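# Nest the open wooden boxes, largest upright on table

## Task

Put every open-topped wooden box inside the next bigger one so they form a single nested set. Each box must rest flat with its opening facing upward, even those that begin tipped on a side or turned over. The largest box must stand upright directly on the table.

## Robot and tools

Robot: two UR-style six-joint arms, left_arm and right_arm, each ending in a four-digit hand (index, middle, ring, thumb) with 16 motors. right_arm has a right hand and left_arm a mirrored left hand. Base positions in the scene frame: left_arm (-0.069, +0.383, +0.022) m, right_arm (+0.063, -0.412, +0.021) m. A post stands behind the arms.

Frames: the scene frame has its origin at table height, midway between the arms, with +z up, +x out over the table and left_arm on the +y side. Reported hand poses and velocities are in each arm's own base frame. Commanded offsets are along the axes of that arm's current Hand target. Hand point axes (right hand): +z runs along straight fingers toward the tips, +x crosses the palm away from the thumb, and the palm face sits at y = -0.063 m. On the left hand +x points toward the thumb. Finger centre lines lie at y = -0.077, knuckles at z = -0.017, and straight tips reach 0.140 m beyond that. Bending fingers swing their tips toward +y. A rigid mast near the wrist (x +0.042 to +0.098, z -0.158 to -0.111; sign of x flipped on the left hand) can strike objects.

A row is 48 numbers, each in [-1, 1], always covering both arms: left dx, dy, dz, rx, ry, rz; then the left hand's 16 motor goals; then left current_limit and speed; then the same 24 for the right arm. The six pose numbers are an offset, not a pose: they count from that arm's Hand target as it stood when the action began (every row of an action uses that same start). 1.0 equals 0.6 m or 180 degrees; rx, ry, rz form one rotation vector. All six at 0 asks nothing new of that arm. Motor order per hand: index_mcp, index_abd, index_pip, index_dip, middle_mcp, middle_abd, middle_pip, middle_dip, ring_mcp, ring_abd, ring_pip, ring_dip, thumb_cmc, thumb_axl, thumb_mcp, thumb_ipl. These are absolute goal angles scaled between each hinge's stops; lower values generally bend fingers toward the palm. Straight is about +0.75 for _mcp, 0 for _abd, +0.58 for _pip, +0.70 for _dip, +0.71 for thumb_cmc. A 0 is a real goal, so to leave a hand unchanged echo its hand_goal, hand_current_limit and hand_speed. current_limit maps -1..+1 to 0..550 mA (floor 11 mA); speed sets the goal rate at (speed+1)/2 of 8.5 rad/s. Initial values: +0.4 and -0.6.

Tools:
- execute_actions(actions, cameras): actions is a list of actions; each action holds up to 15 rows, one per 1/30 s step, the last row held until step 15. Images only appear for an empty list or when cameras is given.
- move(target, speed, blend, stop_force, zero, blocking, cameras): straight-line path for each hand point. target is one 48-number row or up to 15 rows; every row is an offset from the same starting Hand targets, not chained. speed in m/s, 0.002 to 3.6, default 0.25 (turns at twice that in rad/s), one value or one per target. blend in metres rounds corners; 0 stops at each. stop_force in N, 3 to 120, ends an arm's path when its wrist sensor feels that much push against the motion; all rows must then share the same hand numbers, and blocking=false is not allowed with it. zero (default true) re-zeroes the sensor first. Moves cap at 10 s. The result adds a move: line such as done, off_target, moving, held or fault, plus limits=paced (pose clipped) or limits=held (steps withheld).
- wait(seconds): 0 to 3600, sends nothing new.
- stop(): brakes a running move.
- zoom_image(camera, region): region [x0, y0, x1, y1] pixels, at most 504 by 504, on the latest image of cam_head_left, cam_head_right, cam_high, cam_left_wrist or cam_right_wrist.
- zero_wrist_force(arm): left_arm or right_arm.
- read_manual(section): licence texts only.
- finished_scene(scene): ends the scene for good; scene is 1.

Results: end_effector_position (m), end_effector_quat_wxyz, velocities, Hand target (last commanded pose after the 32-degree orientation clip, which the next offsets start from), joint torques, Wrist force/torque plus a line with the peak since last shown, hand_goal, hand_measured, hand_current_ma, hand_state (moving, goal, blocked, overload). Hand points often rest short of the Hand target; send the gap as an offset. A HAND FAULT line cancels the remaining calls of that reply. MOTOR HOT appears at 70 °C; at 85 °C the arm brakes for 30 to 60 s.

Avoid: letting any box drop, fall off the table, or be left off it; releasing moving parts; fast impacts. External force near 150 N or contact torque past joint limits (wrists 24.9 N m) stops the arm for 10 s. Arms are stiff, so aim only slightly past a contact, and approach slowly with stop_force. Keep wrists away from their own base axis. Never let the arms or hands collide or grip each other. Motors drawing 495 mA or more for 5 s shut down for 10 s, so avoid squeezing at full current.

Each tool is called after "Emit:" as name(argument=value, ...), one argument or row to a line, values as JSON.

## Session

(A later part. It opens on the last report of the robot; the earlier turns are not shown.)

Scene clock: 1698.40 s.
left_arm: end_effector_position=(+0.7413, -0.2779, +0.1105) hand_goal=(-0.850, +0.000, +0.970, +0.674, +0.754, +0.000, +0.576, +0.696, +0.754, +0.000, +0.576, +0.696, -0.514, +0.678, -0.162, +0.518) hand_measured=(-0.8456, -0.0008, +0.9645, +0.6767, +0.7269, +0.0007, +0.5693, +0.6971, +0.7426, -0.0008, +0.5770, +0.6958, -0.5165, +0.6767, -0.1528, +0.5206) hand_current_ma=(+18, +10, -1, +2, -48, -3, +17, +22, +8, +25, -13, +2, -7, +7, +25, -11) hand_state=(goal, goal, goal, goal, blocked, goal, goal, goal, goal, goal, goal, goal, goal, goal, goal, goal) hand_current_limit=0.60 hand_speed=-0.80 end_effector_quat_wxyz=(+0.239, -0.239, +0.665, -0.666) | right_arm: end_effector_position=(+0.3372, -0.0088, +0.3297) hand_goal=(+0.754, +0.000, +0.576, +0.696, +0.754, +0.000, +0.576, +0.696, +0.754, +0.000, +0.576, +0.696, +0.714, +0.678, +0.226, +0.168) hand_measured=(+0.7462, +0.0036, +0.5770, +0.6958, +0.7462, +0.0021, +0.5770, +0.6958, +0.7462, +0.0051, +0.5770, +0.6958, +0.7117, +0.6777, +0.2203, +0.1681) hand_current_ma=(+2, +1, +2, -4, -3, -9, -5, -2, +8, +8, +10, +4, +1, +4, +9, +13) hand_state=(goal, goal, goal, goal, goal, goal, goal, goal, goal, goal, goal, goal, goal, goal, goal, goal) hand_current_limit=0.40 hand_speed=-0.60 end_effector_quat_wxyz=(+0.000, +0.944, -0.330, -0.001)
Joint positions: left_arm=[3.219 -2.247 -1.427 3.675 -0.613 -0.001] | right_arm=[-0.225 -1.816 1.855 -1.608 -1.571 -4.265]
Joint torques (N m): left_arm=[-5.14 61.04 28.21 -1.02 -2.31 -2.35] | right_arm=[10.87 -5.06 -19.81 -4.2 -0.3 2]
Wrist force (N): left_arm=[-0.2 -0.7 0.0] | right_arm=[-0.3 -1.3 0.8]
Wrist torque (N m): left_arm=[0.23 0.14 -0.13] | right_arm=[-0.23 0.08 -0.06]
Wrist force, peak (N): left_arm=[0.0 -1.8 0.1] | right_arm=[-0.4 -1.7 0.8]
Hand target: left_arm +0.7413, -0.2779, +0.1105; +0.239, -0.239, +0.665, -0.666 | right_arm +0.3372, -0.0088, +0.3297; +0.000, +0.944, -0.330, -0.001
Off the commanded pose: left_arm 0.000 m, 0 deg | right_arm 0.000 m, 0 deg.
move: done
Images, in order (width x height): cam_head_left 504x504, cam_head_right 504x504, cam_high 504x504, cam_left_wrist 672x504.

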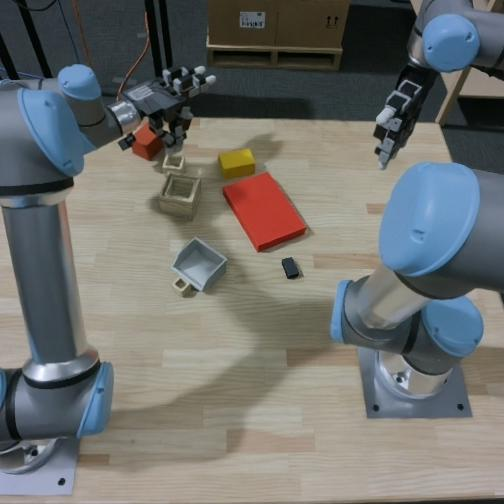

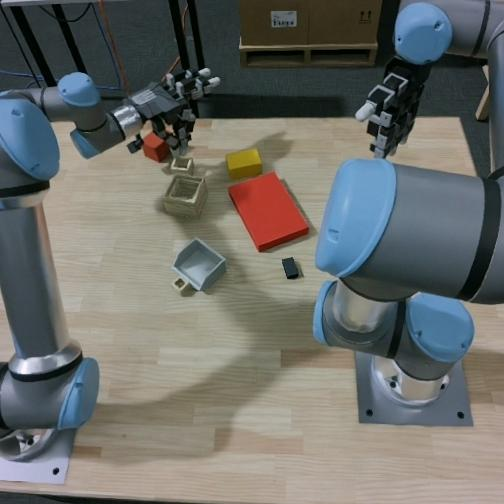

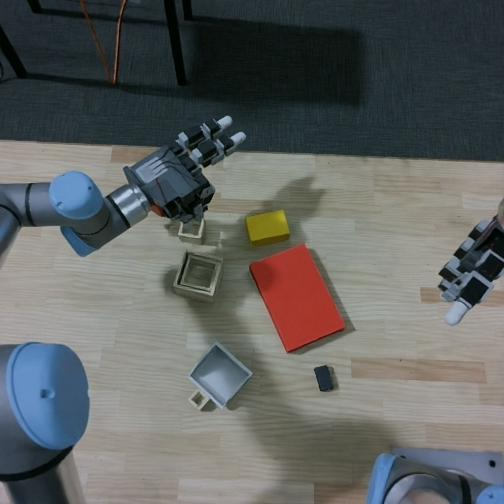

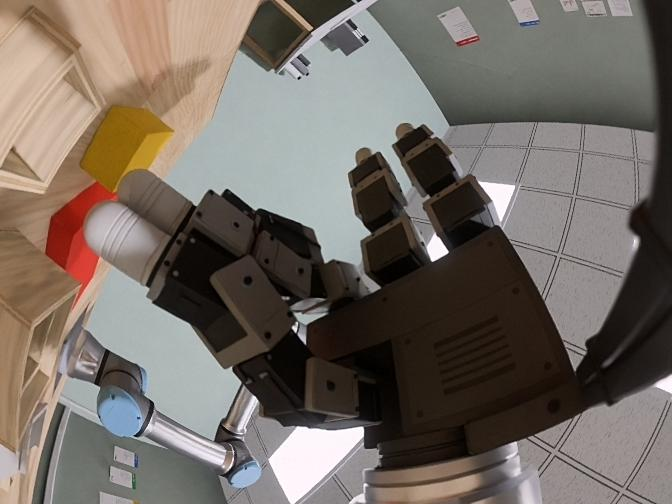

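Emit:
move(
  target=[-0.0058,0.04,0,0,0,0,-0.8493,0,0.9708,0.6739,0.754,0,0.576,0.6957,0.754,0,0.576,0.6957,-0.514,0.678,-0.1629,0.5189,0.6,-0.8,0,0,0,0,0,0,0.754,0,0.576,0.696,0.754,0,0.576,0.696,0.754,0,0.576,0.696,0.714,0.678,0.226,0.168,0.4,-0.6],
  speed=0.03,
  stop_force=3,
  cameras=["cam_high","cam_head_right","cam_left_wrist","cam_head_left"],
)

Emit:
zoom_image(
  camera="cam_head_right",
  region=[140, 130, 200, 190],
)

Emit:
zoom_image(
  camera="cam_head_left",
  region=[130, 130, 190, 190],
)

Emit:
zoom_image(
  camera="cam_high",
  region=[160, 190, 220, 250],
)

Emit:
zoom_image(
  camera="cam_left_wrist",
  region=[0, 0, 200, 250],
)

Scene clock: 1752.40 s.
left_arm: end_effector_position=(+0.7441, -0.2757, +0.0865) hand_goal=(-0.850, +0.000, +0.970, +0.674, +0.754, +0.000, +0.576, +0.696, +0.754, +0.000, +0.576, +0.696, -0.514, +0.678, -0.162, +0.518) hand_measured=(-0.8456, -0.0008, +0.9658, +0.6767, +0.7269, +0.0007, +0.5680, +0.6971, +0.7426, -0.0008, +0.5757, +0.6958, -0.5165, +0.6777, -0.1528, +0.5206) hand_current_ma=(+2, +4, +1, +9, -43, -10, +7, +8, -23, +1, -14, +1, -9, +2, +9, -1) hand_state=(goal, goal, goal, goal, blocked, goal, goal, goal, goal, goal, goal, goal, goal, goal, goal, goal) hand_current_limit=0.60 hand_speed=-0.80 end_effector_quat_wxyz=(+0.239, -0.239, +0.665, -0.666) | right_arm: end_effector_position=(+0.3372, -0.0088, +0.3297) hand_goal=(+0.754, +0.000, +0.576, +0.696, +0.754, +0.000, +0.576, +0.696, +0.754, +0.000, +0.576, +0.696, +0.714, +0.678, +0.226, +0.168) hand_measured=(+0.7462, +0.0036, +0.5770, +0.6958, +0.7450, +0.0021, +0.5770, +0.6958, +0.7462, +0.0036, +0.5757, +0.6971, +0.7117, +0.6777, +0.2203, +0.1681) hand_current_ma=(-4, +6, +3, -12, -2, -8, -1, -4, +7, +5, +10, +7, +7, +4, -6, +3) hand_state=(goal, goal, goal, goal, goal, goal, goal, goal, goal, goal, goal, goal, goal, goal, goal, goal) hand_current_limit=0.40 hand_speed=-0.60 end_effector_quat_wxyz=(+0.000, +0.944, -0.330, -0.001)
Joint positions: left_arm=[3.222 -2.282 -1.435 3.719 -0.61 -0.001] | right_arm=[-0.225 -1.816 1.855 -1.608 -1.571 -4.265]
Joint torques (N m): left_arm=[-4 60.89 25.95 -0.97 -0.8 0.89] | right_arm=[11.01 -5.06 -19.13 -4.17 -0.28 2.09]
Wrist force (N): left_arm=[0.4 -0.7 -0.5] | right_arm=[-0.6 -1.3 0.8]
Wrist torque (N m): left_arm=[0.26 0.05 -0.07] | right_arm=[-0.22 0.12 -0.08]
Wrist force, peak (N): left_arm=[0.1 -1.2 -0.3] | right_arm=[-0.6 -1.5 1.1]
Hand target: left_arm +0.7441, -0.2757, +0.0865; +0.239, -0.239, +0.665, -0.666 | right_arm +0.3372, -0.0088, +0.3297; +0.000, +0.944, -0.330, -0.001
Off the commanded pose: left_arm 0.000 m, 0 deg | right_arm 0.000 m, 0 deg.
move: done
Images, in order (width x height): cam_head_left 504x504, cam_head_right 504x504, cam_high 504x504, cam_left_wrist 672x504.

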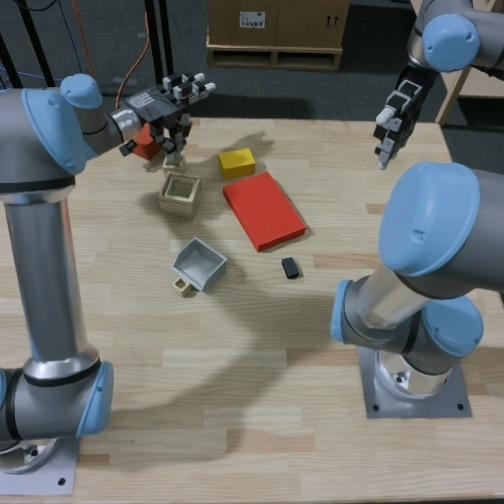

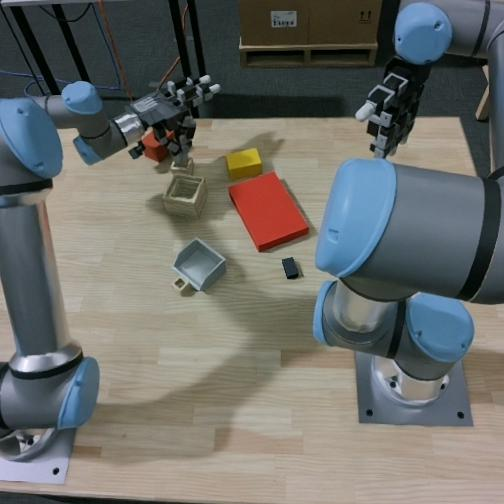

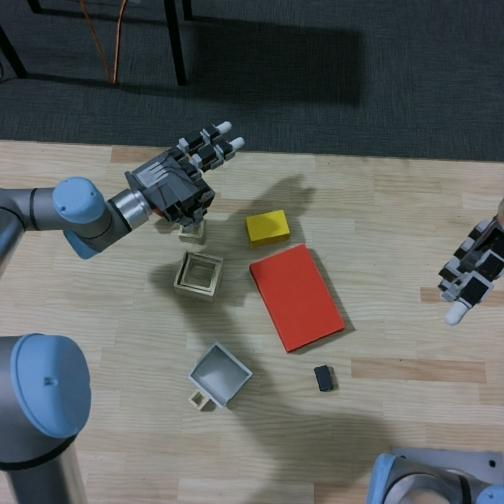

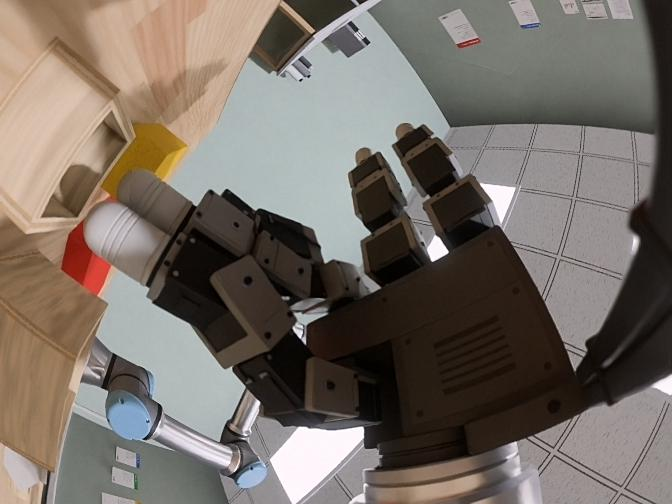

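Scaled by 8.400 from the camera's image (finer frame: 720x720).

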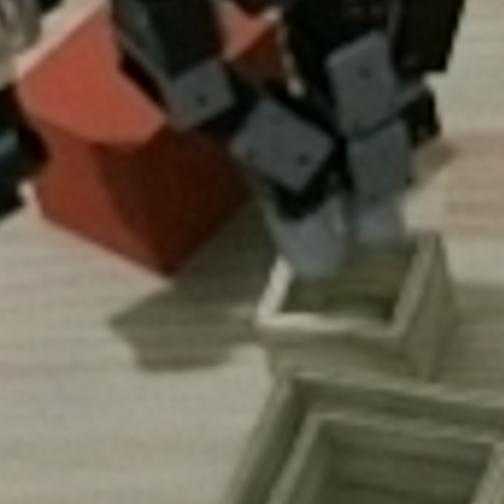

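Scaled by 8.400 from the camera's image (finer frame: 720x720).

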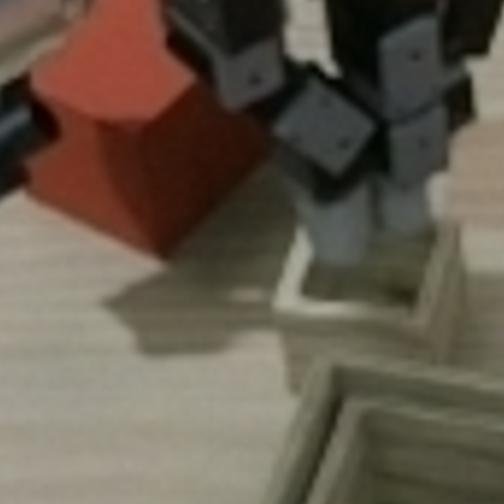

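Scaled by 8.400 from the camera's image (finer frame: 720x720).

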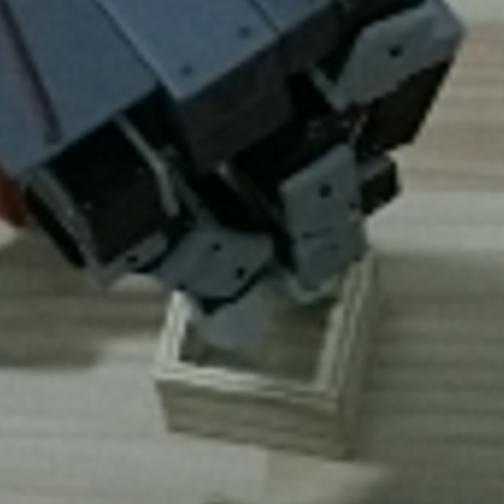

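Scaled by 2.016 from the camera's image (finer frame: 960x720).

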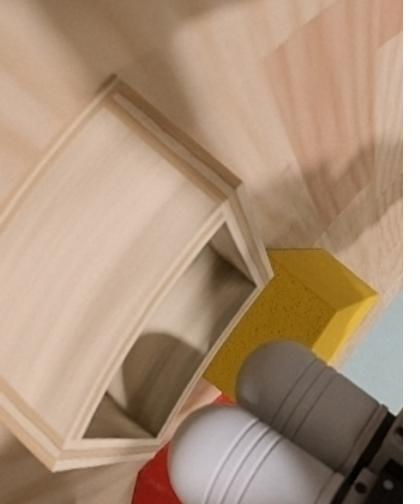

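Emit:
move(
  target=[0,0.0333,0,0,0,0,-0.8493,0,0.9708,0.6739,0.754,0,0.576,0.6957,0.754,0,0.576,0.6957,-0.514,0.678,-0.1629,0.5189,0.6,-0.8,0,0,0,0,0,0,0.754,0,0.576,0.696,0.754,0,0.576,0.696,0.754,0,0.576,0.696,0.714,0.678,0.226,0.168,0.4,-0.6],
  speed=0.01,
  stop_force=3,
  cameras=["cam_high","cam_head_right","cam_left_wrist","cam_head_left"],
)

Emit:
zoom_image(
  camera="cam_head_right",
  region=[140, 130, 200, 190],
)

Emit:
zoom_image(
  camera="cam_head_left",
  region=[130, 130, 190, 190],
)

Emit:
zoom_image(
  camera="cam_high",
  region=[160, 190, 220, 250],
)

Emit:
zoom_image(
  camera="cam_left_wrist",
  region=[0, 50, 200, 300],
)

Scene clock: 1798.80 s.
left_arm: end_effector_position=(+0.7440, -0.2757, +0.0664) hand_goal=(-0.850, +0.000, +0.970, +0.674, +0.754, +0.000, +0.576, +0.696, +0.754, +0.000, +0.576, +0.696, -0.514, +0.678, -0.162, +0.518) hand_measured=(-0.8493, -0.0008, +0.9645, +0.6741, +0.7269, +0.0007, +0.5680, +0.6971, +0.7426, -0.0023, +0.5757, +0.6958, -0.5165, +0.6777, -0.1558, +0.5159) hand_current_ma=(-15, +5, -8, +2, -52, -3, -8, +17, -15, -4, -5, +2, -6, -17, +13, -24) hand_state=(goal, goal, goal, goal, blocked, goal, goal, goal, goal, goal, goal, goal, goal, goal, goal, goal) hand_current_limit=0.60 hand_speed=-0.80 end_effector_quat_wxyz=(+0.239, -0.239, +0.665, -0.666) | right_arm: end_effector_position=(+0.3372, -0.0088, +0.3297) hand_goal=(+0.754, +0.000, +0.576, +0.696, +0.754, +0.000, +0.576, +0.696, +0.754, +0.000, +0.576, +0.696, +0.714, +0.678, +0.226, +0.168) hand_measured=(+0.7462, +0.0021, +0.5770, +0.6958, +0.7462, +0.0007, +0.5757, +0.6958, +0.7462, +0.0051, +0.5770, +0.6958, +0.7117, +0.6777, +0.2203, +0.1672) hand_current_ma=(+1, +3, +0, -12, -4, -4, -1, -5, +6, +7, -2, +3, +2, +13, +3, +9) hand_state=(goal, goal, goal, goal, goal, goal, goal, goal, goal, goal, goal, goal, goal, goal, goal, goal) hand_current_limit=0.40 hand_speed=-0.60 end_effector_quat_wxyz=(+0.000, +0.944, -0.330, -0.001)
Joint positions: left_arm=[3.222 -2.309 -1.447 3.757 -0.61 -0.001] | right_arm=[-0.225 -1.816 1.855 -1.608 -1.571 -4.265]
Joint torques (N m): left_arm=[-7.47 58.12 17.42 -1.27 -2.21 0.23] | right_arm=[10.7 -5.18 -19.88 -4.17 -0.23 1.96]
Wrist force (N): left_arm=[-0.3 -0.8 -0.1] | right_arm=[-0.3 -1.5 0.5]
Wrist torque (N m): left_arm=[0.24 0.13 -0.10] | right_arm=[-0.24 0.08 -0.06]
Wrist force, peak (N): left_arm=[-0.4 -1.2 -0.3] | right_arm=[-0.6 -1.6 0.7]
Hand target: left_arm +0.7441, -0.2757, +0.0666; +0.239, -0.239, +0.665, -0.666 | right_arm +0.3372, -0.0088, +0.3297; +0.000, +0.944, -0.330, -0.001
Off the commanded pose: left_arm 0.000 m, 0 deg | right_arm 0.000 m, 0 deg.
move: done
Images, in order (width x height): cam_head_left 504x504, cam_head_right 504x504, cam_high 504x504, cam_left_wrist 672x504.

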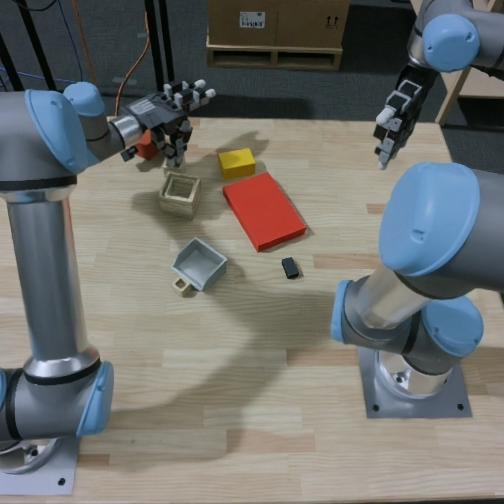

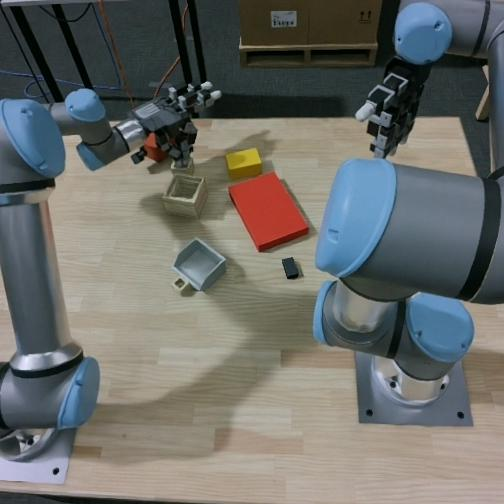

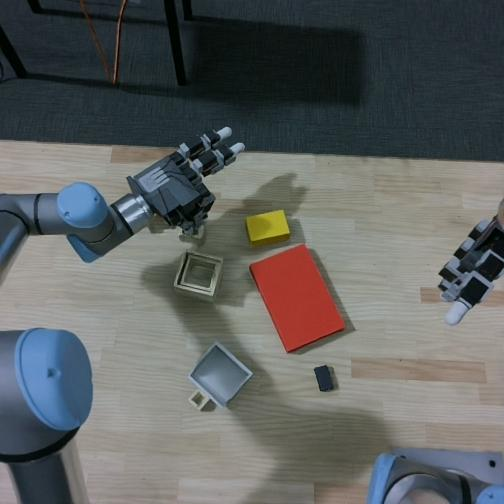

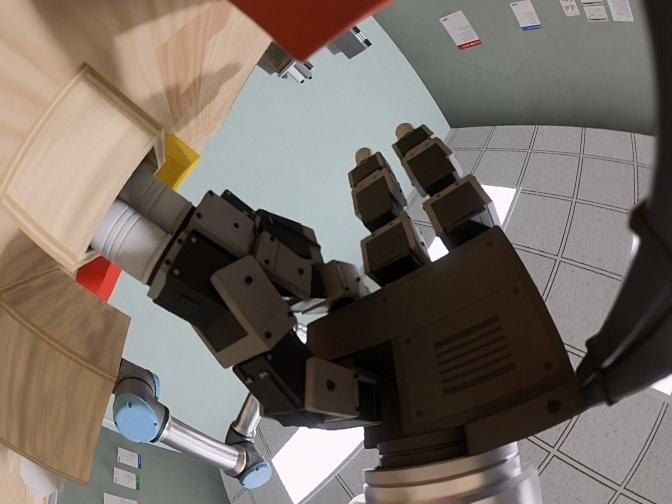

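Scaled by 8.400 from the camera's image (finer frame: 720x720).

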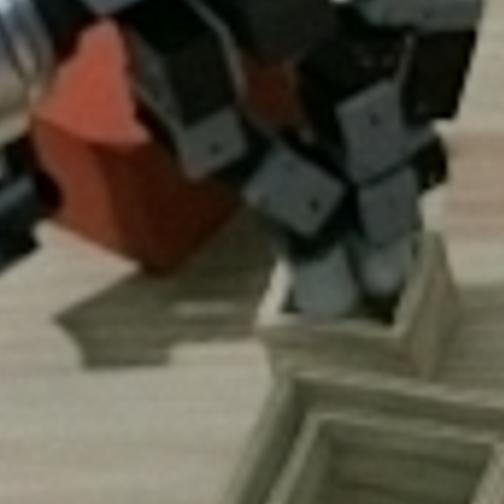

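Scaled by 8.400 from the camera's image (finer frame: 720x720).

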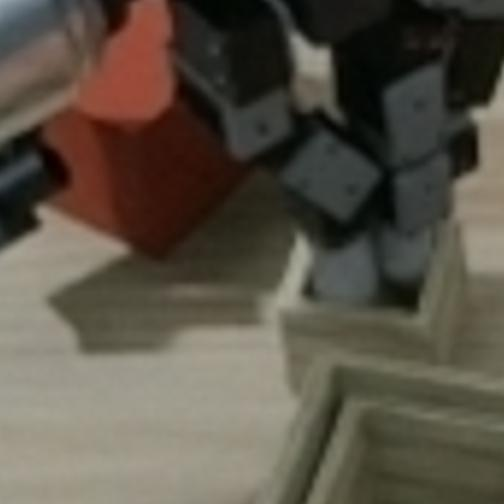

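Scaled by 8.400 from the camera's image (finer frame: 720x720).

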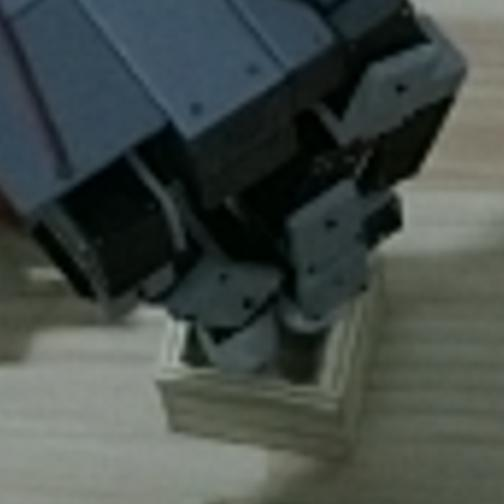

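Scaled by 2.016 from the camera's image (finer frame: 960x720).

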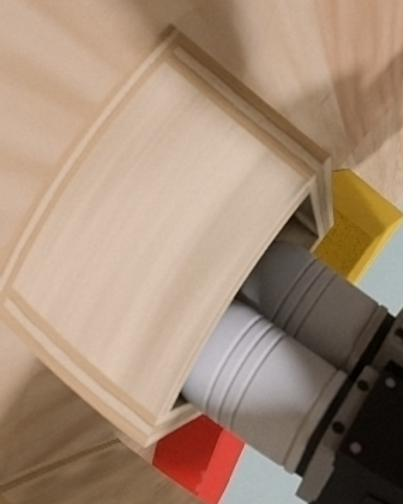

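Emit:
move(
  target=[0,0.0258,0,0,0,0,-0.8493,0,0.9708,0.6739,0.754,0,0.576,0.6957,0.754,0,0.576,0.6957,-0.514,0.678,-0.1629,0.5189,0.6,-0.8,0,0,0,0,0,0,0.754,0,0.576,0.696,0.754,0,0.576,0.696,0.754,0,0.576,0.696,0.714,0.678,0.226,0.168,0.4,-0.6],
  speed=0.01,
  stop_force=3,
  cameras=["cam_high","cam_head_right","cam_left_wrist","cam_head_left"],
)

Emit:
zoom_image(
  camera="cam_head_right",
  region=[140, 130, 200, 190],
)

Emit:
zoom_image(
  camera="cam_left_wrist",
  region=[0, 50, 200, 300],
)

Scene clock: 1805.33 s.
left_arm: end_effector_position=(+0.7441, -0.2757, +0.0510) hand_goal=(-0.850, +0.000, +0.970, +0.674, +0.754, +0.000, +0.576, +0.696, +0.754, +0.000, +0.576, +0.696, -0.514, +0.678, -0.162, +0.518) hand_measured=(-0.8493, -0.0008, +0.9645, +0.6741, +0.7269, +0.0007, +0.5693, +0.6983, +0.7426, -0.0008, +0.5757, +0.6971, -0.5165, +0.6777, -0.1568, +0.5159) hand_current_ma=(-12, +7, -11, +3, -57, -7, -10, -11, -5, +15, -19, +13, +11, -7, +5, +1) hand_state=(goal, goal, goal, goal, blocked, goal, goal, goal, goal, goal, goal, goal, goal, goal, goal, goal) hand_current_limit=0.60 hand_speed=-0.80 end_effector_quat_wxyz=(+0.239, -0.239, +0.665, -0.666) | right_arm: end_effector_position=(+0.3372, -0.0088, +0.3297) hand_goal=(+0.754, +0.000, +0.576, +0.696, +0.754, +0.000, +0.576, +0.696, +0.754, +0.000, +0.576, +0.696, +0.714, +0.678, +0.226, +0.168) hand_measured=(+0.7462, +0.0021, +0.5770, +0.6958, +0.7462, +0.0021, +0.5757, +0.6958, +0.7462, +0.0051, +0.5770, +0.6958, +0.7104, +0.6777, +0.2193, +0.1681) hand_current_ma=(+4, -12, +0, -4, +7, -13, -3, -1, +8, +14, -3, +7, +3, +13, -3, +5) hand_state=(goal, goal, goal, goal, goal, goal, goal, goal, goal, goal, goal, goal, goal, goal, goal, goal) hand_current_limit=0.40 hand_speed=-0.60 end_effector_quat_wxyz=(+0.000, +0.944, -0.330, -0.001)
Joint positions: left_arm=[3.222 -2.33 -1.455 3.786 -0.61 -0.001] | right_arm=[-0.225 -1.816 1.855 -1.608 -1.571 -4.265]
Joint torques (N m): left_arm=[-6.04 58.4 16.38 -1.21 -2.44 -0.96] | right_arm=[11.18 -5.52 -19.64 -4.12 -0.31 2.03]
Wrist force (N): left_arm=[-0.2 -0.6 -0.1] | right_arm=[-0.5 -1.1 0.7]
Wrist torque (N m): left_arm=[0.25 0.11 -0.10] | right_arm=[-0.20 0.11 -0.07]
Wrist force, peak (N): left_arm=[0.0 -1.1 -0.3] | right_arm=[-0.6 -1.6 0.8]
Hand target: left_arm +0.7441, -0.2757, +0.0511; +0.239, -0.239, +0.665, -0.666 | right_arm +0.3372, -0.0088, +0.3297; +0.000, +0.944, -0.330, -0.001
Off the commanded pose: left_arm 0.000 m, 0 deg | right_arm 0.000 m, 0 deg.
move: done
Images, in order (width x height): cam_head_left 504x504, cam_head_right 504x504, cam_high 504x504, cam_left_wrist 672x504.

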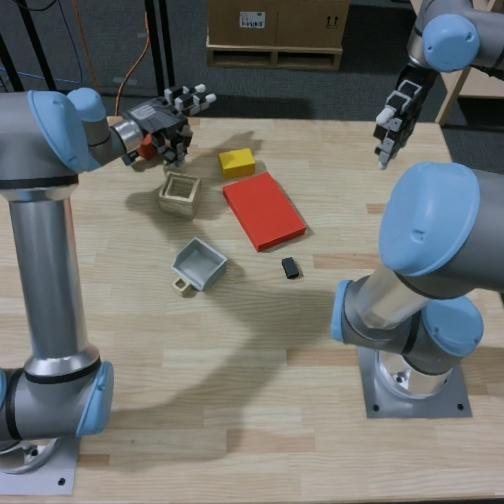

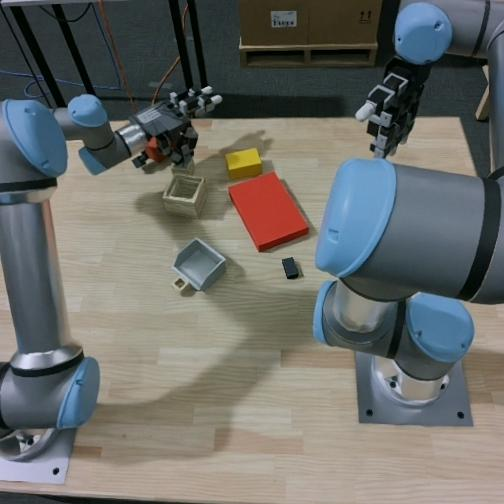

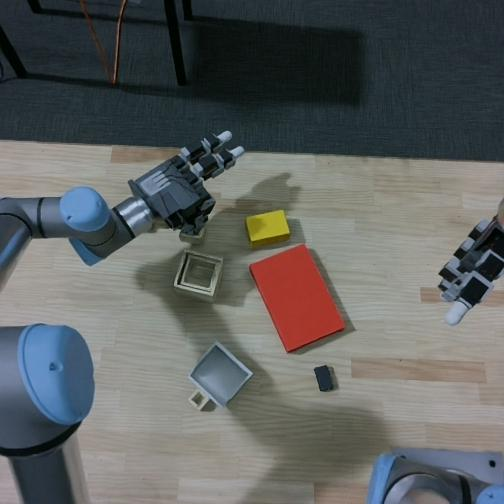

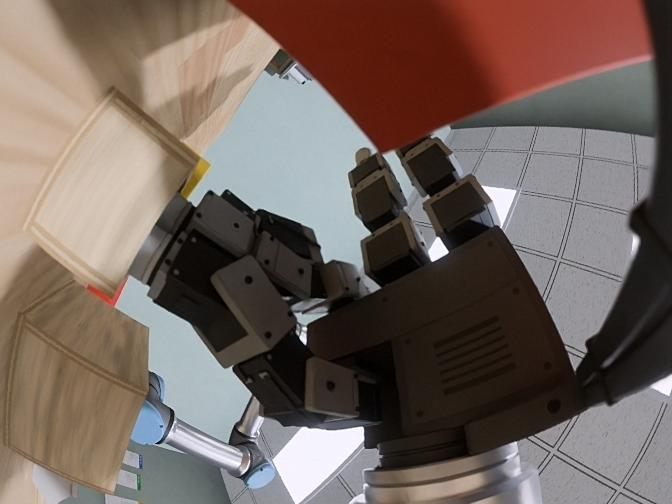

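Scaled by 8.400 from the camera's image (finer frame: 720x720).

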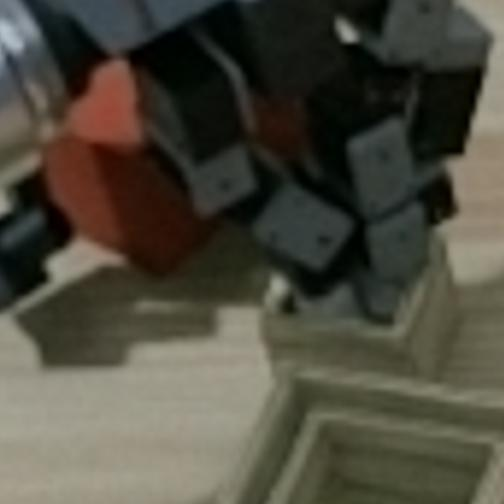

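Scaled by 2.016 from the camera's image (finer frame: 960x720).

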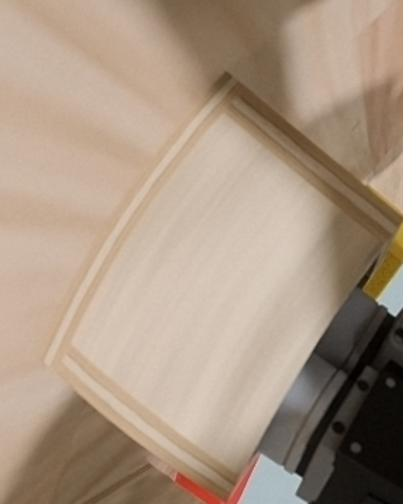

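Emit:
move(
  target=[
    [0,-0.005,0,0,0,0,-0.8493,0,0.9708,0.6739,0.754,0,0.576,0.6957,0.754,0,0.576,0.6957,-0.514,0.678,-0.1629,0.5189,0.6,-0.95],
    [0,-0.005,0,0,0,0,-0.78,0,0.9708,0.6739,0.754,0,0.576,0.6957,0.754,0,0.576,0.6957,-0.514,0.678,-0.11,0.5189,0.6,-0.95],
    [0,-0.005,0,0,0,0,-0.72,0,0.9708,0.6739,0.754,0,0.576,0.6957,0.754,0,0.576,0.6957,-0.514,0.678,-0.07,0.5189,0.6,-0.95],
  ],
  speed=0.02,
  cameras=["cam_head_right","cam_left_wrist"],
)


Emit:
move(
  target=[
    [0,-0.005,0,0,0,0,-0.8493,0,0.9708,0.6739,0.754,0,0.576,0.6957,0.754,0,0.576,0.6957,-0.514,0.678,-0.1629,0.5189,0.6,-0.95,0,0,0,0,0,0,0.754,0,0.576,0.696,0.754,0,0.576,0.696,0.754,0,0.576,0.696,0.714,0.678,0.226,0.168,0.4,-0.6],
    [0,-0.005,0,0,0,0,-0.78,0,0.9708,0.6739,0.754,0,0.576,0.6957,0.754,0,0.576,0.6957,-0.514,0.678,-0.11,0.5189,0.6,-0.95,0,0,0,0,0,0,0.754,0,0.576,0.696,0.754,0,0.576,0.696,0.754,0,0.576,0.696,0.714,0.678,0.226,0.168,0.4,-0.6],
  ],
  speed=0.02,
  cameras=["cam_head_right","cam_left_wrist"],
)

Emit:
zoom_image(
  camera="cam_head_right",
  region=[140, 130, 200, 190],
)

Emit:
zoom_image(
  camera="cam_left_wrist",
  region=[0, 50, 200, 300],
)

Scene clock: 1821.97 s.
left_arm: end_effector_position=(+0.7441, -0.2757, +0.0541) hand_goal=(-0.780, +0.000, +0.970, +0.674, +0.754, +0.000, +0.576, +0.696, +0.754, +0.000, +0.576, +0.696, -0.514, +0.678, -0.110, +0.518) hand_measured=(-0.8239, -0.0023, +0.9606, +0.6716, +0.7269, -0.0008, +0.5693, +0.6971, +0.7426, -0.0008, +0.5757, +0.6958, -0.5165, +0.6777, -0.1410, +0.5149) hand_current_ma=(-80, +19, -27, -8, -46, +8, -2, +11, +0, -4, -7, -2, -10, -19, -58, -4) hand_state=(moving, goal, moving, goal, blocked, goal, goal, goal, goal, goal, goal, goal, goal, goal, blocked, goal) hand_current_limit=0.60 hand_speed=-0.95 end_effector_quat_wxyz=(+0.239, -0.239, +0.665, -0.666) | right_arm: end_effector_position=(+0.3372, -0.0088, +0.3297) hand_goal=(+0.754, +0.000, +0.576, +0.696, +0.754, +0.000, +0.576, +0.696, +0.754, +0.000, +0.576, +0.696, +0.714, +0.678, +0.226, +0.168) hand_measured=(+0.7462, +0.0021, +0.5770, +0.6958, +0.7462, +0.0021, +0.5770, +0.6958, +0.7462, +0.0036, +0.5770, +0.6958, +0.7117, +0.6777, +0.2203, +0.1681) hand_current_ma=(-5, +0, -8, -12, -4, -1, -3, -10, +6, +5, +12, +5, -3, +4, +6, +16) hand_state=(goal, goal, goal, goal, goal, goal, goal, goal, goal, goal, goal, goal, goal, goal, goal, goal) hand_current_limit=0.40 hand_speed=-0.60 end_effector_quat_wxyz=(+0.000, +0.944, -0.330, -0.001)
Joint positions: left_arm=[3.222 -2.326 -1.453 3.781 -0.61 -0.001] | right_arm=[-0.225 -1.816 1.855 -1.608 -1.571 -4.265]
Joint torques (N m): left_arm=[-3.66 34.57 14.87 3.31 -2.21 0.5] | right_arm=[10.51 -5.27 -19.8 -4.16 -0.25 1.93]
Wrist force (N): left_arm=[-0.1 -1.4 0.0] | right_arm=[-0.4 -1.2 1.1]
Wrist torque (N m): left_arm=[0.18 0.10 -0.07] | right_arm=[-0.22 0.09 -0.06]
Wrist force, peak (N): left_arm=[0.0 -1.7 0.0] | right_arm=[-0.5 -1.4 1.1]
Hand target: left_arm +0.7441, -0.2757, +0.0541; +0.239, -0.239, +0.665, -0.666 | right_arm +0.3372, -0.0088, +0.3297; +0.000, +0.944, -0.330, -0.001
Off the commanded pose: left_arm 0.000 m, 0 deg | right_arm 0.000 m, 0 deg.
move: done

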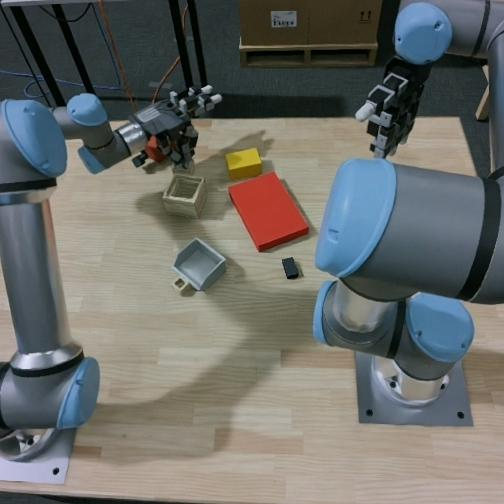

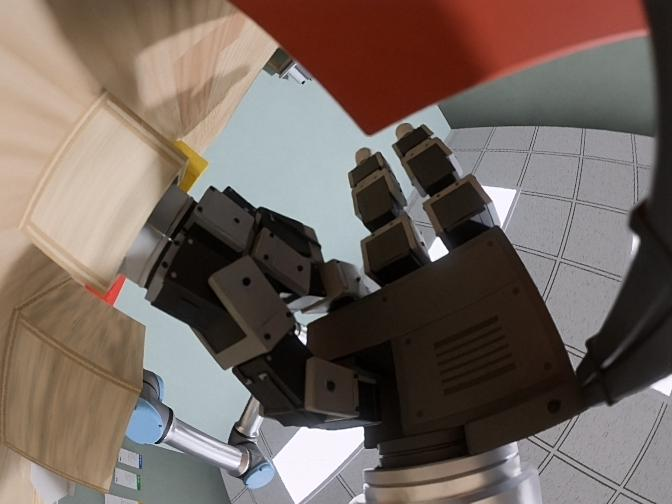

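Scaled by 8.400 from the camera's image (finer frame: 720x720).

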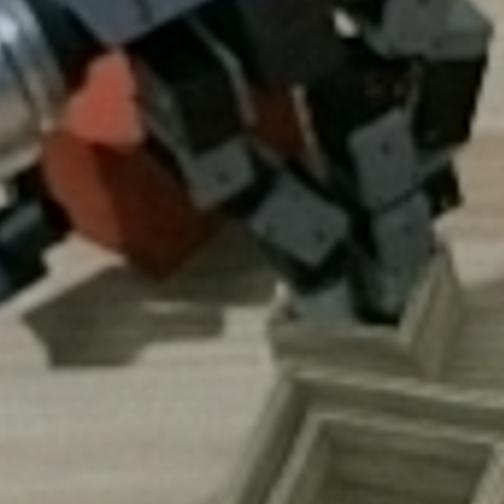

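Scaled by 2.016 from the camera's image (finer frame: 960x720).

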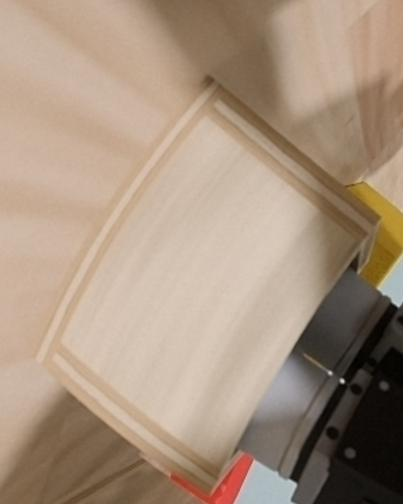

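Emit:
move(
  target=[
    [0,0,0,0,0,0,-0.70,0,0.9708,0.6739,0.754,0,0.576,0.6957,0.754,0,0.576,0.6957,-0.514,0.678,-0.05,0.5189,0.6,-0.95,0,0,0,0,0,0,0.754,0,0.576,0.696,0.754,0,0.576,0.696,0.754,0,0.576,0.696,0.714,0.678,0.226,0.168,0.4,-0.6],
    [0,-0.0333,0,0,0,0,-0.70,0,0.9708,0.6739,0.754,0,0.576,0.6957,0.754,0,0.576,0.6957,-0.514,0.678,-0.05,0.5189,0.6,-0.95,0,0,0,0,0,0,0.754,0,0.576,0.696,0.754,0,0.576,0.696,0.754,0,0.576,0.696,0.714,0.678,0.226,0.168,0.4,-0.6],
  ],
  speed=0.02,
  cameras=["cam_head_right","cam_head_left","cam_left_wrist"],
)

Emit:
zoom_image(
  camera="cam_head_right",
  region=[140, 130, 200, 190],
)

Emit:
zoom_image(
  camera="cam_left_wrist",
  region=[0, 50, 200, 300],
)

Scene clock: 1829.13 s.
left_arm: end_effector_position=(+0.7441, -0.2757, +0.0743) hand_goal=(-0.700, +0.000, +0.970, +0.674, +0.754, +0.000, +0.576, +0.696, +0.754, +0.000, +0.576, +0.696, -0.514, +0.678, -0.050, +0.518) hand_measured=(-0.8083, -0.0066, +0.9388, +0.6601, +0.7269, +0.0007, +0.5693, +0.6971, +0.7426, -0.0008, +0.5757, +0.6958, -0.5165, +0.6788, -0.1301, +0.5025) hand_current_ma=(-262, +4, -50, -22, -52, -6, -8, -3, -9, +14, +1, -1, -4, -14, -207, -27) hand_state=(blocked, goal, blocked, goal, blocked, goal, goal, goal, goal, goal, goal, goal, goal, goal, blocked, goal) hand_current_limit=0.60 hand_speed=-0.95 end_effector_quat_wxyz=(+0.239, -0.239, +0.665, -0.666) | right_arm: end_effector_position=(+0.3372, -0.0088, +0.3297) hand_goal=(+0.754, +0.000, +0.576, +0.696, +0.754, +0.000, +0.576, +0.696, +0.754, +0.000, +0.576, +0.696, +0.714, +0.678, +0.226, +0.168) hand_measured=(+0.7462, +0.0036, +0.5770, +0.6958, +0.7462, +0.0007, +0.5757, +0.6958, +0.7462, +0.0036, +0.5770, +0.6958, +0.7117, +0.6767, +0.2203, +0.1681) hand_current_ma=(-3, +0, +3, -5, +5, -2, +10, +5, +7, +10, +10, +11, +2, +12, +6, +15) hand_state=(goal, goal, goal, goal, goal, goal, goal, goal, goal, goal, goal, goal, goal, goal, goal, goal) hand_current_limit=0.40 hand_speed=-0.60 end_effector_quat_wxyz=(+0.000, +0.944, -0.330, -0.001)
Joint positions: left_arm=[3.222 -2.298 -1.443 3.742 -0.61 -0.001] | right_arm=[-0.225 -1.816 1.855 -1.608 -1.571 -4.265]
Joint torques (N m): left_arm=[1.61 39.8 21.69 2.61 -0.93 -1.28] | right_arm=[10.91 -5.27 -19.96 -4.21 -0.32 2.03]
Wrist force (N): left_arm=[0.2 0.0 -0.2] | right_arm=[-0.5 -1.2 0.8]
Wrist torque (N m): left_arm=[0.30 0.08 -0.07] | right_arm=[-0.20 0.10 -0.06]
Wrist force, peak (N): left_arm=[-0.4 -4.7 0.3] | right_arm=[-0.3 -1.5 1.0]
Hand target: left_arm +0.7441, -0.2757, +0.0741; +0.239, -0.239, +0.665, -0.666 | right_arm +0.3372, -0.0088, +0.3297; +0.000, +0.944, -0.330, -0.001
Off the commanded pose: left_arm 0.000 m, 0 deg | right_arm 0.000 m, 0 deg.
move: done
Images, in order (width x height): cam_head_left 504x504, cam_head_right 504x504, cam_left_wrist 672x504.

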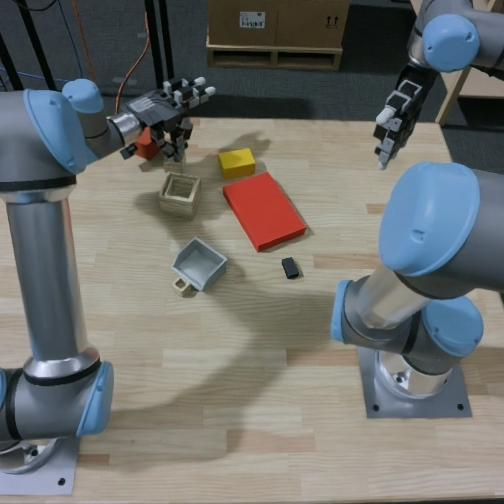

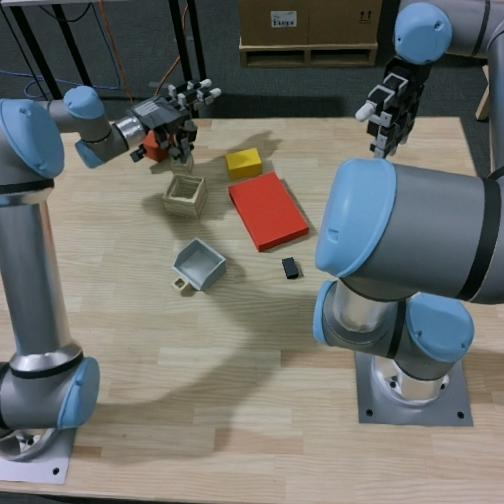

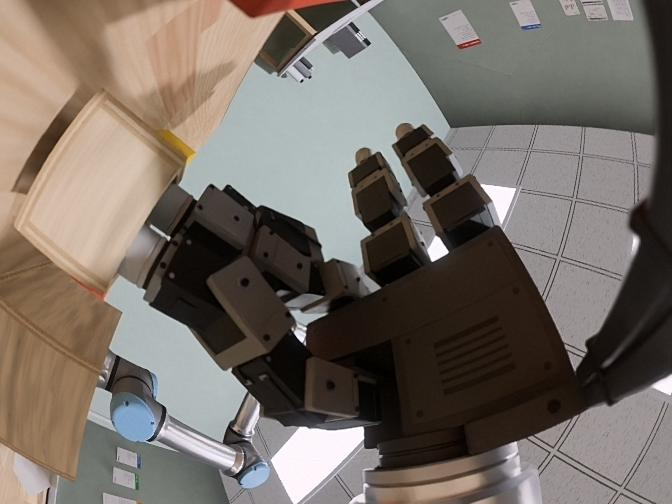

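Scaled by 8.400 from the camera's image (finer frame: 720x720).

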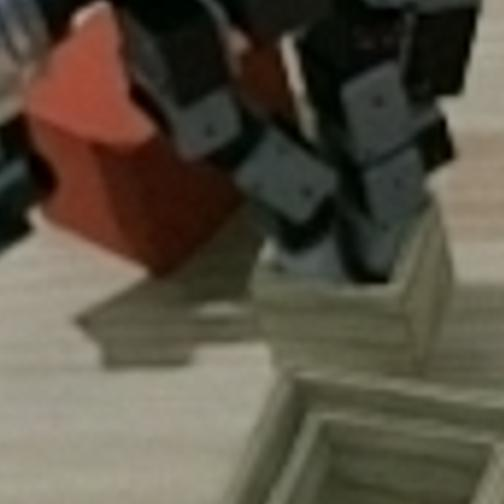

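Scaled by 2.016 from the camera's image (finer frame: 960x720).

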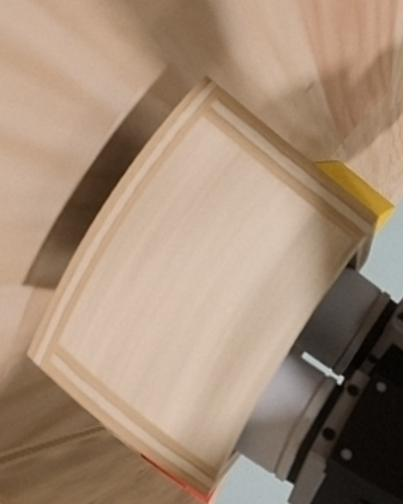

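Emit:
move(
  target=[
    [0,-0.1333,0,0,0,0,-0.70,0,0.9708,0.6739,0.754,0,0.576,0.6957,0.754,0,0.576,0.6957,-0.514,0.678,-0.05,0.5189,0.6,-0.95,0,0,0,0,0,0,0.754,0,0.576,0.696,0.754,0,0.576,0.696,0.754,0,0.576,0.696,0.714,0.678,0.226,0.168,0.4,-0.6],
    [0.1870,-0.1333,-0.0785,0,0.0417,0,-0.70,0,0.9708,0.6739,0.754,0,0.576,0.6957,0.754,0,0.576,0.6957,-0.514,0.678,-0.05,0.5189,0.6,-0.95,0,0,0,0,0,0,0.754,0,0.576,0.696,0.754,0,0.576,0.696,0.754,0,0.576,0.696,0.714,0.678,0.226,0.168,0.4,-0.6],
  ],
  speed=0.06,
  cameras=["cam_high","cam_head_right","cam_head_left","cam_left_wrist"],
)

Emit:
zoom_image(
  camera="cam_head_right",
  region=[140, 130, 220, 210],
)

Emit:
zoom_image(
  camera="cam_head_left",
  region=[130, 130, 210, 210],
)

Emit:
zoom_image(
  camera="cam_high",
  region=[160, 220, 240, 300],
)

Emit:
zoom_image(
  camera="cam_left_wrist",
  region=[0, 50, 200, 300],
)

Scene clock: 1851.23 s.
left_arm: end_effector_position=(+0.6274, -0.3109, +0.1541) hand_goal=(-0.700, +0.000, +0.970, +0.674, +0.754, +0.000, +0.576, +0.696, +0.754, +0.000, +0.576, +0.696, -0.514, +0.678, -0.050, +0.518) hand_measured=(-0.8083, -0.0066, +0.9375, +0.6614, +0.7269, +0.0007, +0.5693, +0.6971, +0.7426, -0.0023, +0.5757, +0.6958, -0.5165, +0.6788, -0.1301, +0.5025) hand_current_ma=(-243, +1, -44, -7, -42, -11, +1, +9, -4, +10, -1, -16, -8, -3, -214, -26) hand_state=(blocked, goal, blocked, goal, blocked, goal, goal, goal, goal, goal, goal, goal, goal, goal, blocked, goal) hand_current_limit=0.60 hand_speed=-0.95 end_effector_quat_wxyz=(+0.195, -0.194, +0.679, -0.680) end_effector_velocity=(+0.003, +0.001, +0.001) end_effector_angular_velocity=(+0.000, -0.002, +0.004) | right_arm: end_effector_position=(+0.3372, -0.0088, +0.3297) hand_goal=(+0.754, +0.000, +0.576, +0.696, +0.754, +0.000, +0.576, +0.696, +0.754, +0.000, +0.576, +0.696, +0.714, +0.678, +0.226, +0.168) hand_measured=(+0.7462, +0.0036, +0.5757, +0.6958, +0.7462, +0.0021, +0.5770, +0.6958, +0.7462, +0.0036, +0.5770, +0.6958, +0.7117, +0.6777, +0.2203, +0.1672) hand_current_ma=(+2, -2, -6, -9, +1, -5, -3, +0, +10, +10, +13, -3, -3, +4, -1, +1) hand_state=(goal, goal, goal, goal, goal, goal, goal, goal, goal, goal, goal, goal, goal, goal, goal, goal) hand_current_limit=0.40 hand_speed=-0.60 end_effector_quat_wxyz=(+0.000, +0.944, -0.330, -0.001)
Joint positions: left_arm=[3.197 -2.02 -1.677 3.699 -0.503 -0.001] | right_arm=[-0.225 -1.816 1.855 -1.608 -1.571 -4.265]
Joint velocities: left_arm=[0 -0.003 0.006 -0.001 -0.003 0] | right_arm=[within noise]
Joint torques (N m): left_arm=[5.54 25.96 27.47 -1.18 -2.66 -2.31] | right_arm=[10.72 -5.17 -20.36 -4.21 -0.36 2.02]
Wrist force (N): left_arm=[0.2 -0.1 -0.1] | right_arm=[-0.2 -1.3 0.6]
Wrist torque (N m): left_arm=[0.29 0.07 -0.08] | right_arm=[-0.20 0.06 -0.04]
Wrist force, peak (N): left_arm=[1.0 -0.7 -0.2] | right_arm=[-0.7 -1.7 0.8]
Hand target: left_arm +0.6275, -0.3108, +0.1539; +0.195, -0.195, +0.679, -0.680 | right_arm +0.3372, -0.0088, +0.3297; +0.000, +0.944, -0.330, -0.001
Off the commanded pose: left_arm 0.000 m, 0 deg | right_arm 0.000 m, 0 deg.
move: done
Images, in order (width x height): cam_head_left 504x504, cam_head_right 504x504, cam_high 504x504, cam_left_wrist 672x504.

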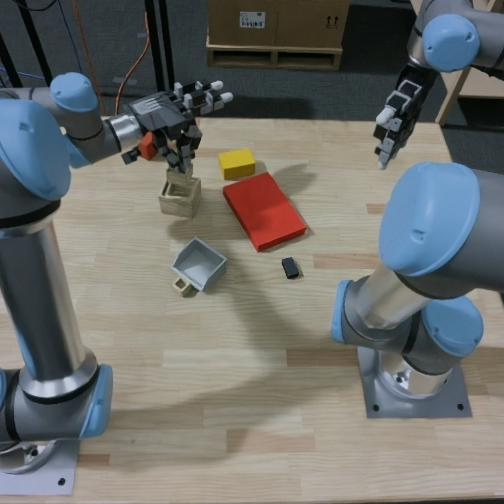

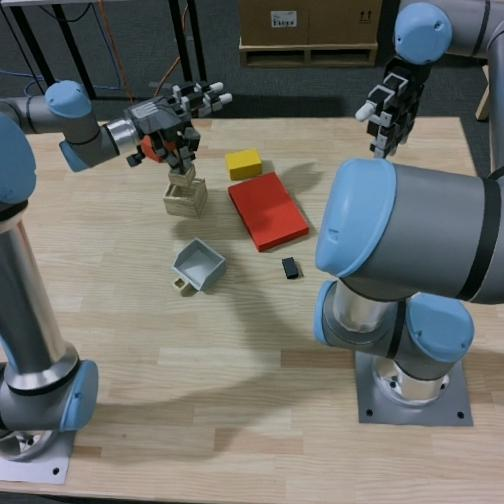

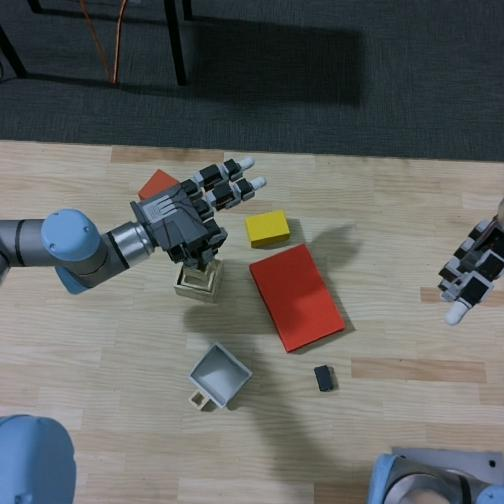

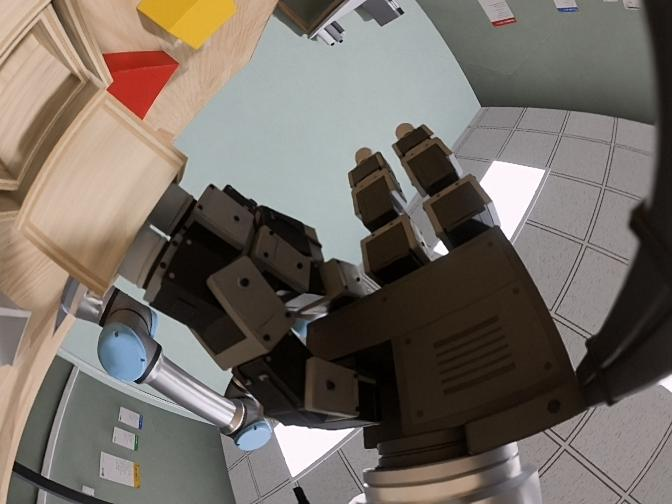

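Scaled by 6.300 from the camera's image (finer frame: 720x720).

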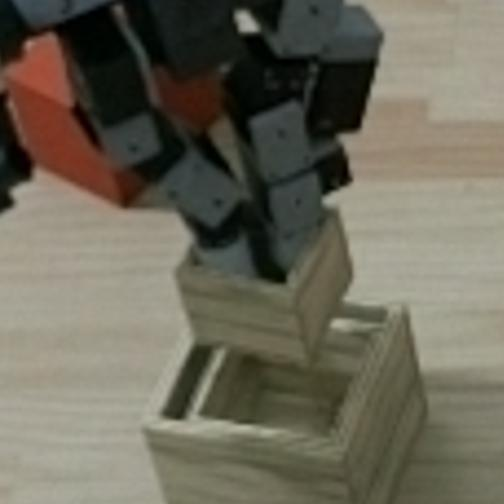

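Scaled by 6.300 from the camera's image (finer frame: 720x720).

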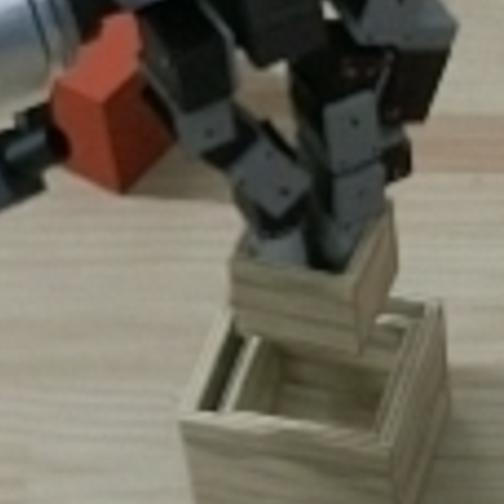

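Scaled by 6.300 from the camera's image (finer frame: 720x720).

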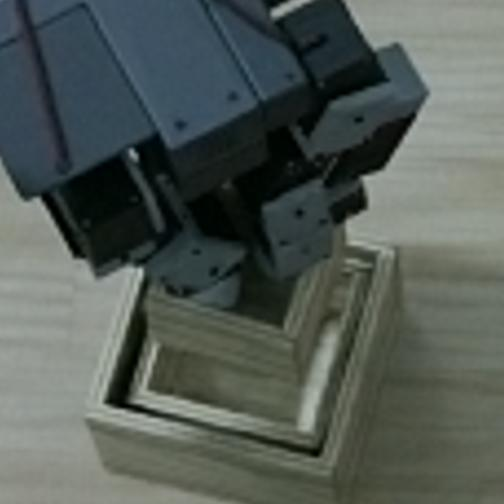

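Scaled by 2.016 from the camera's image (finer frame: 960x720).

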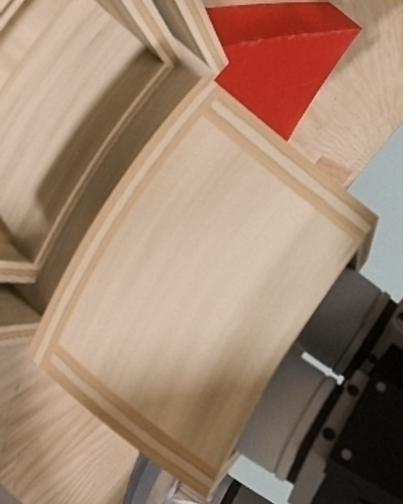

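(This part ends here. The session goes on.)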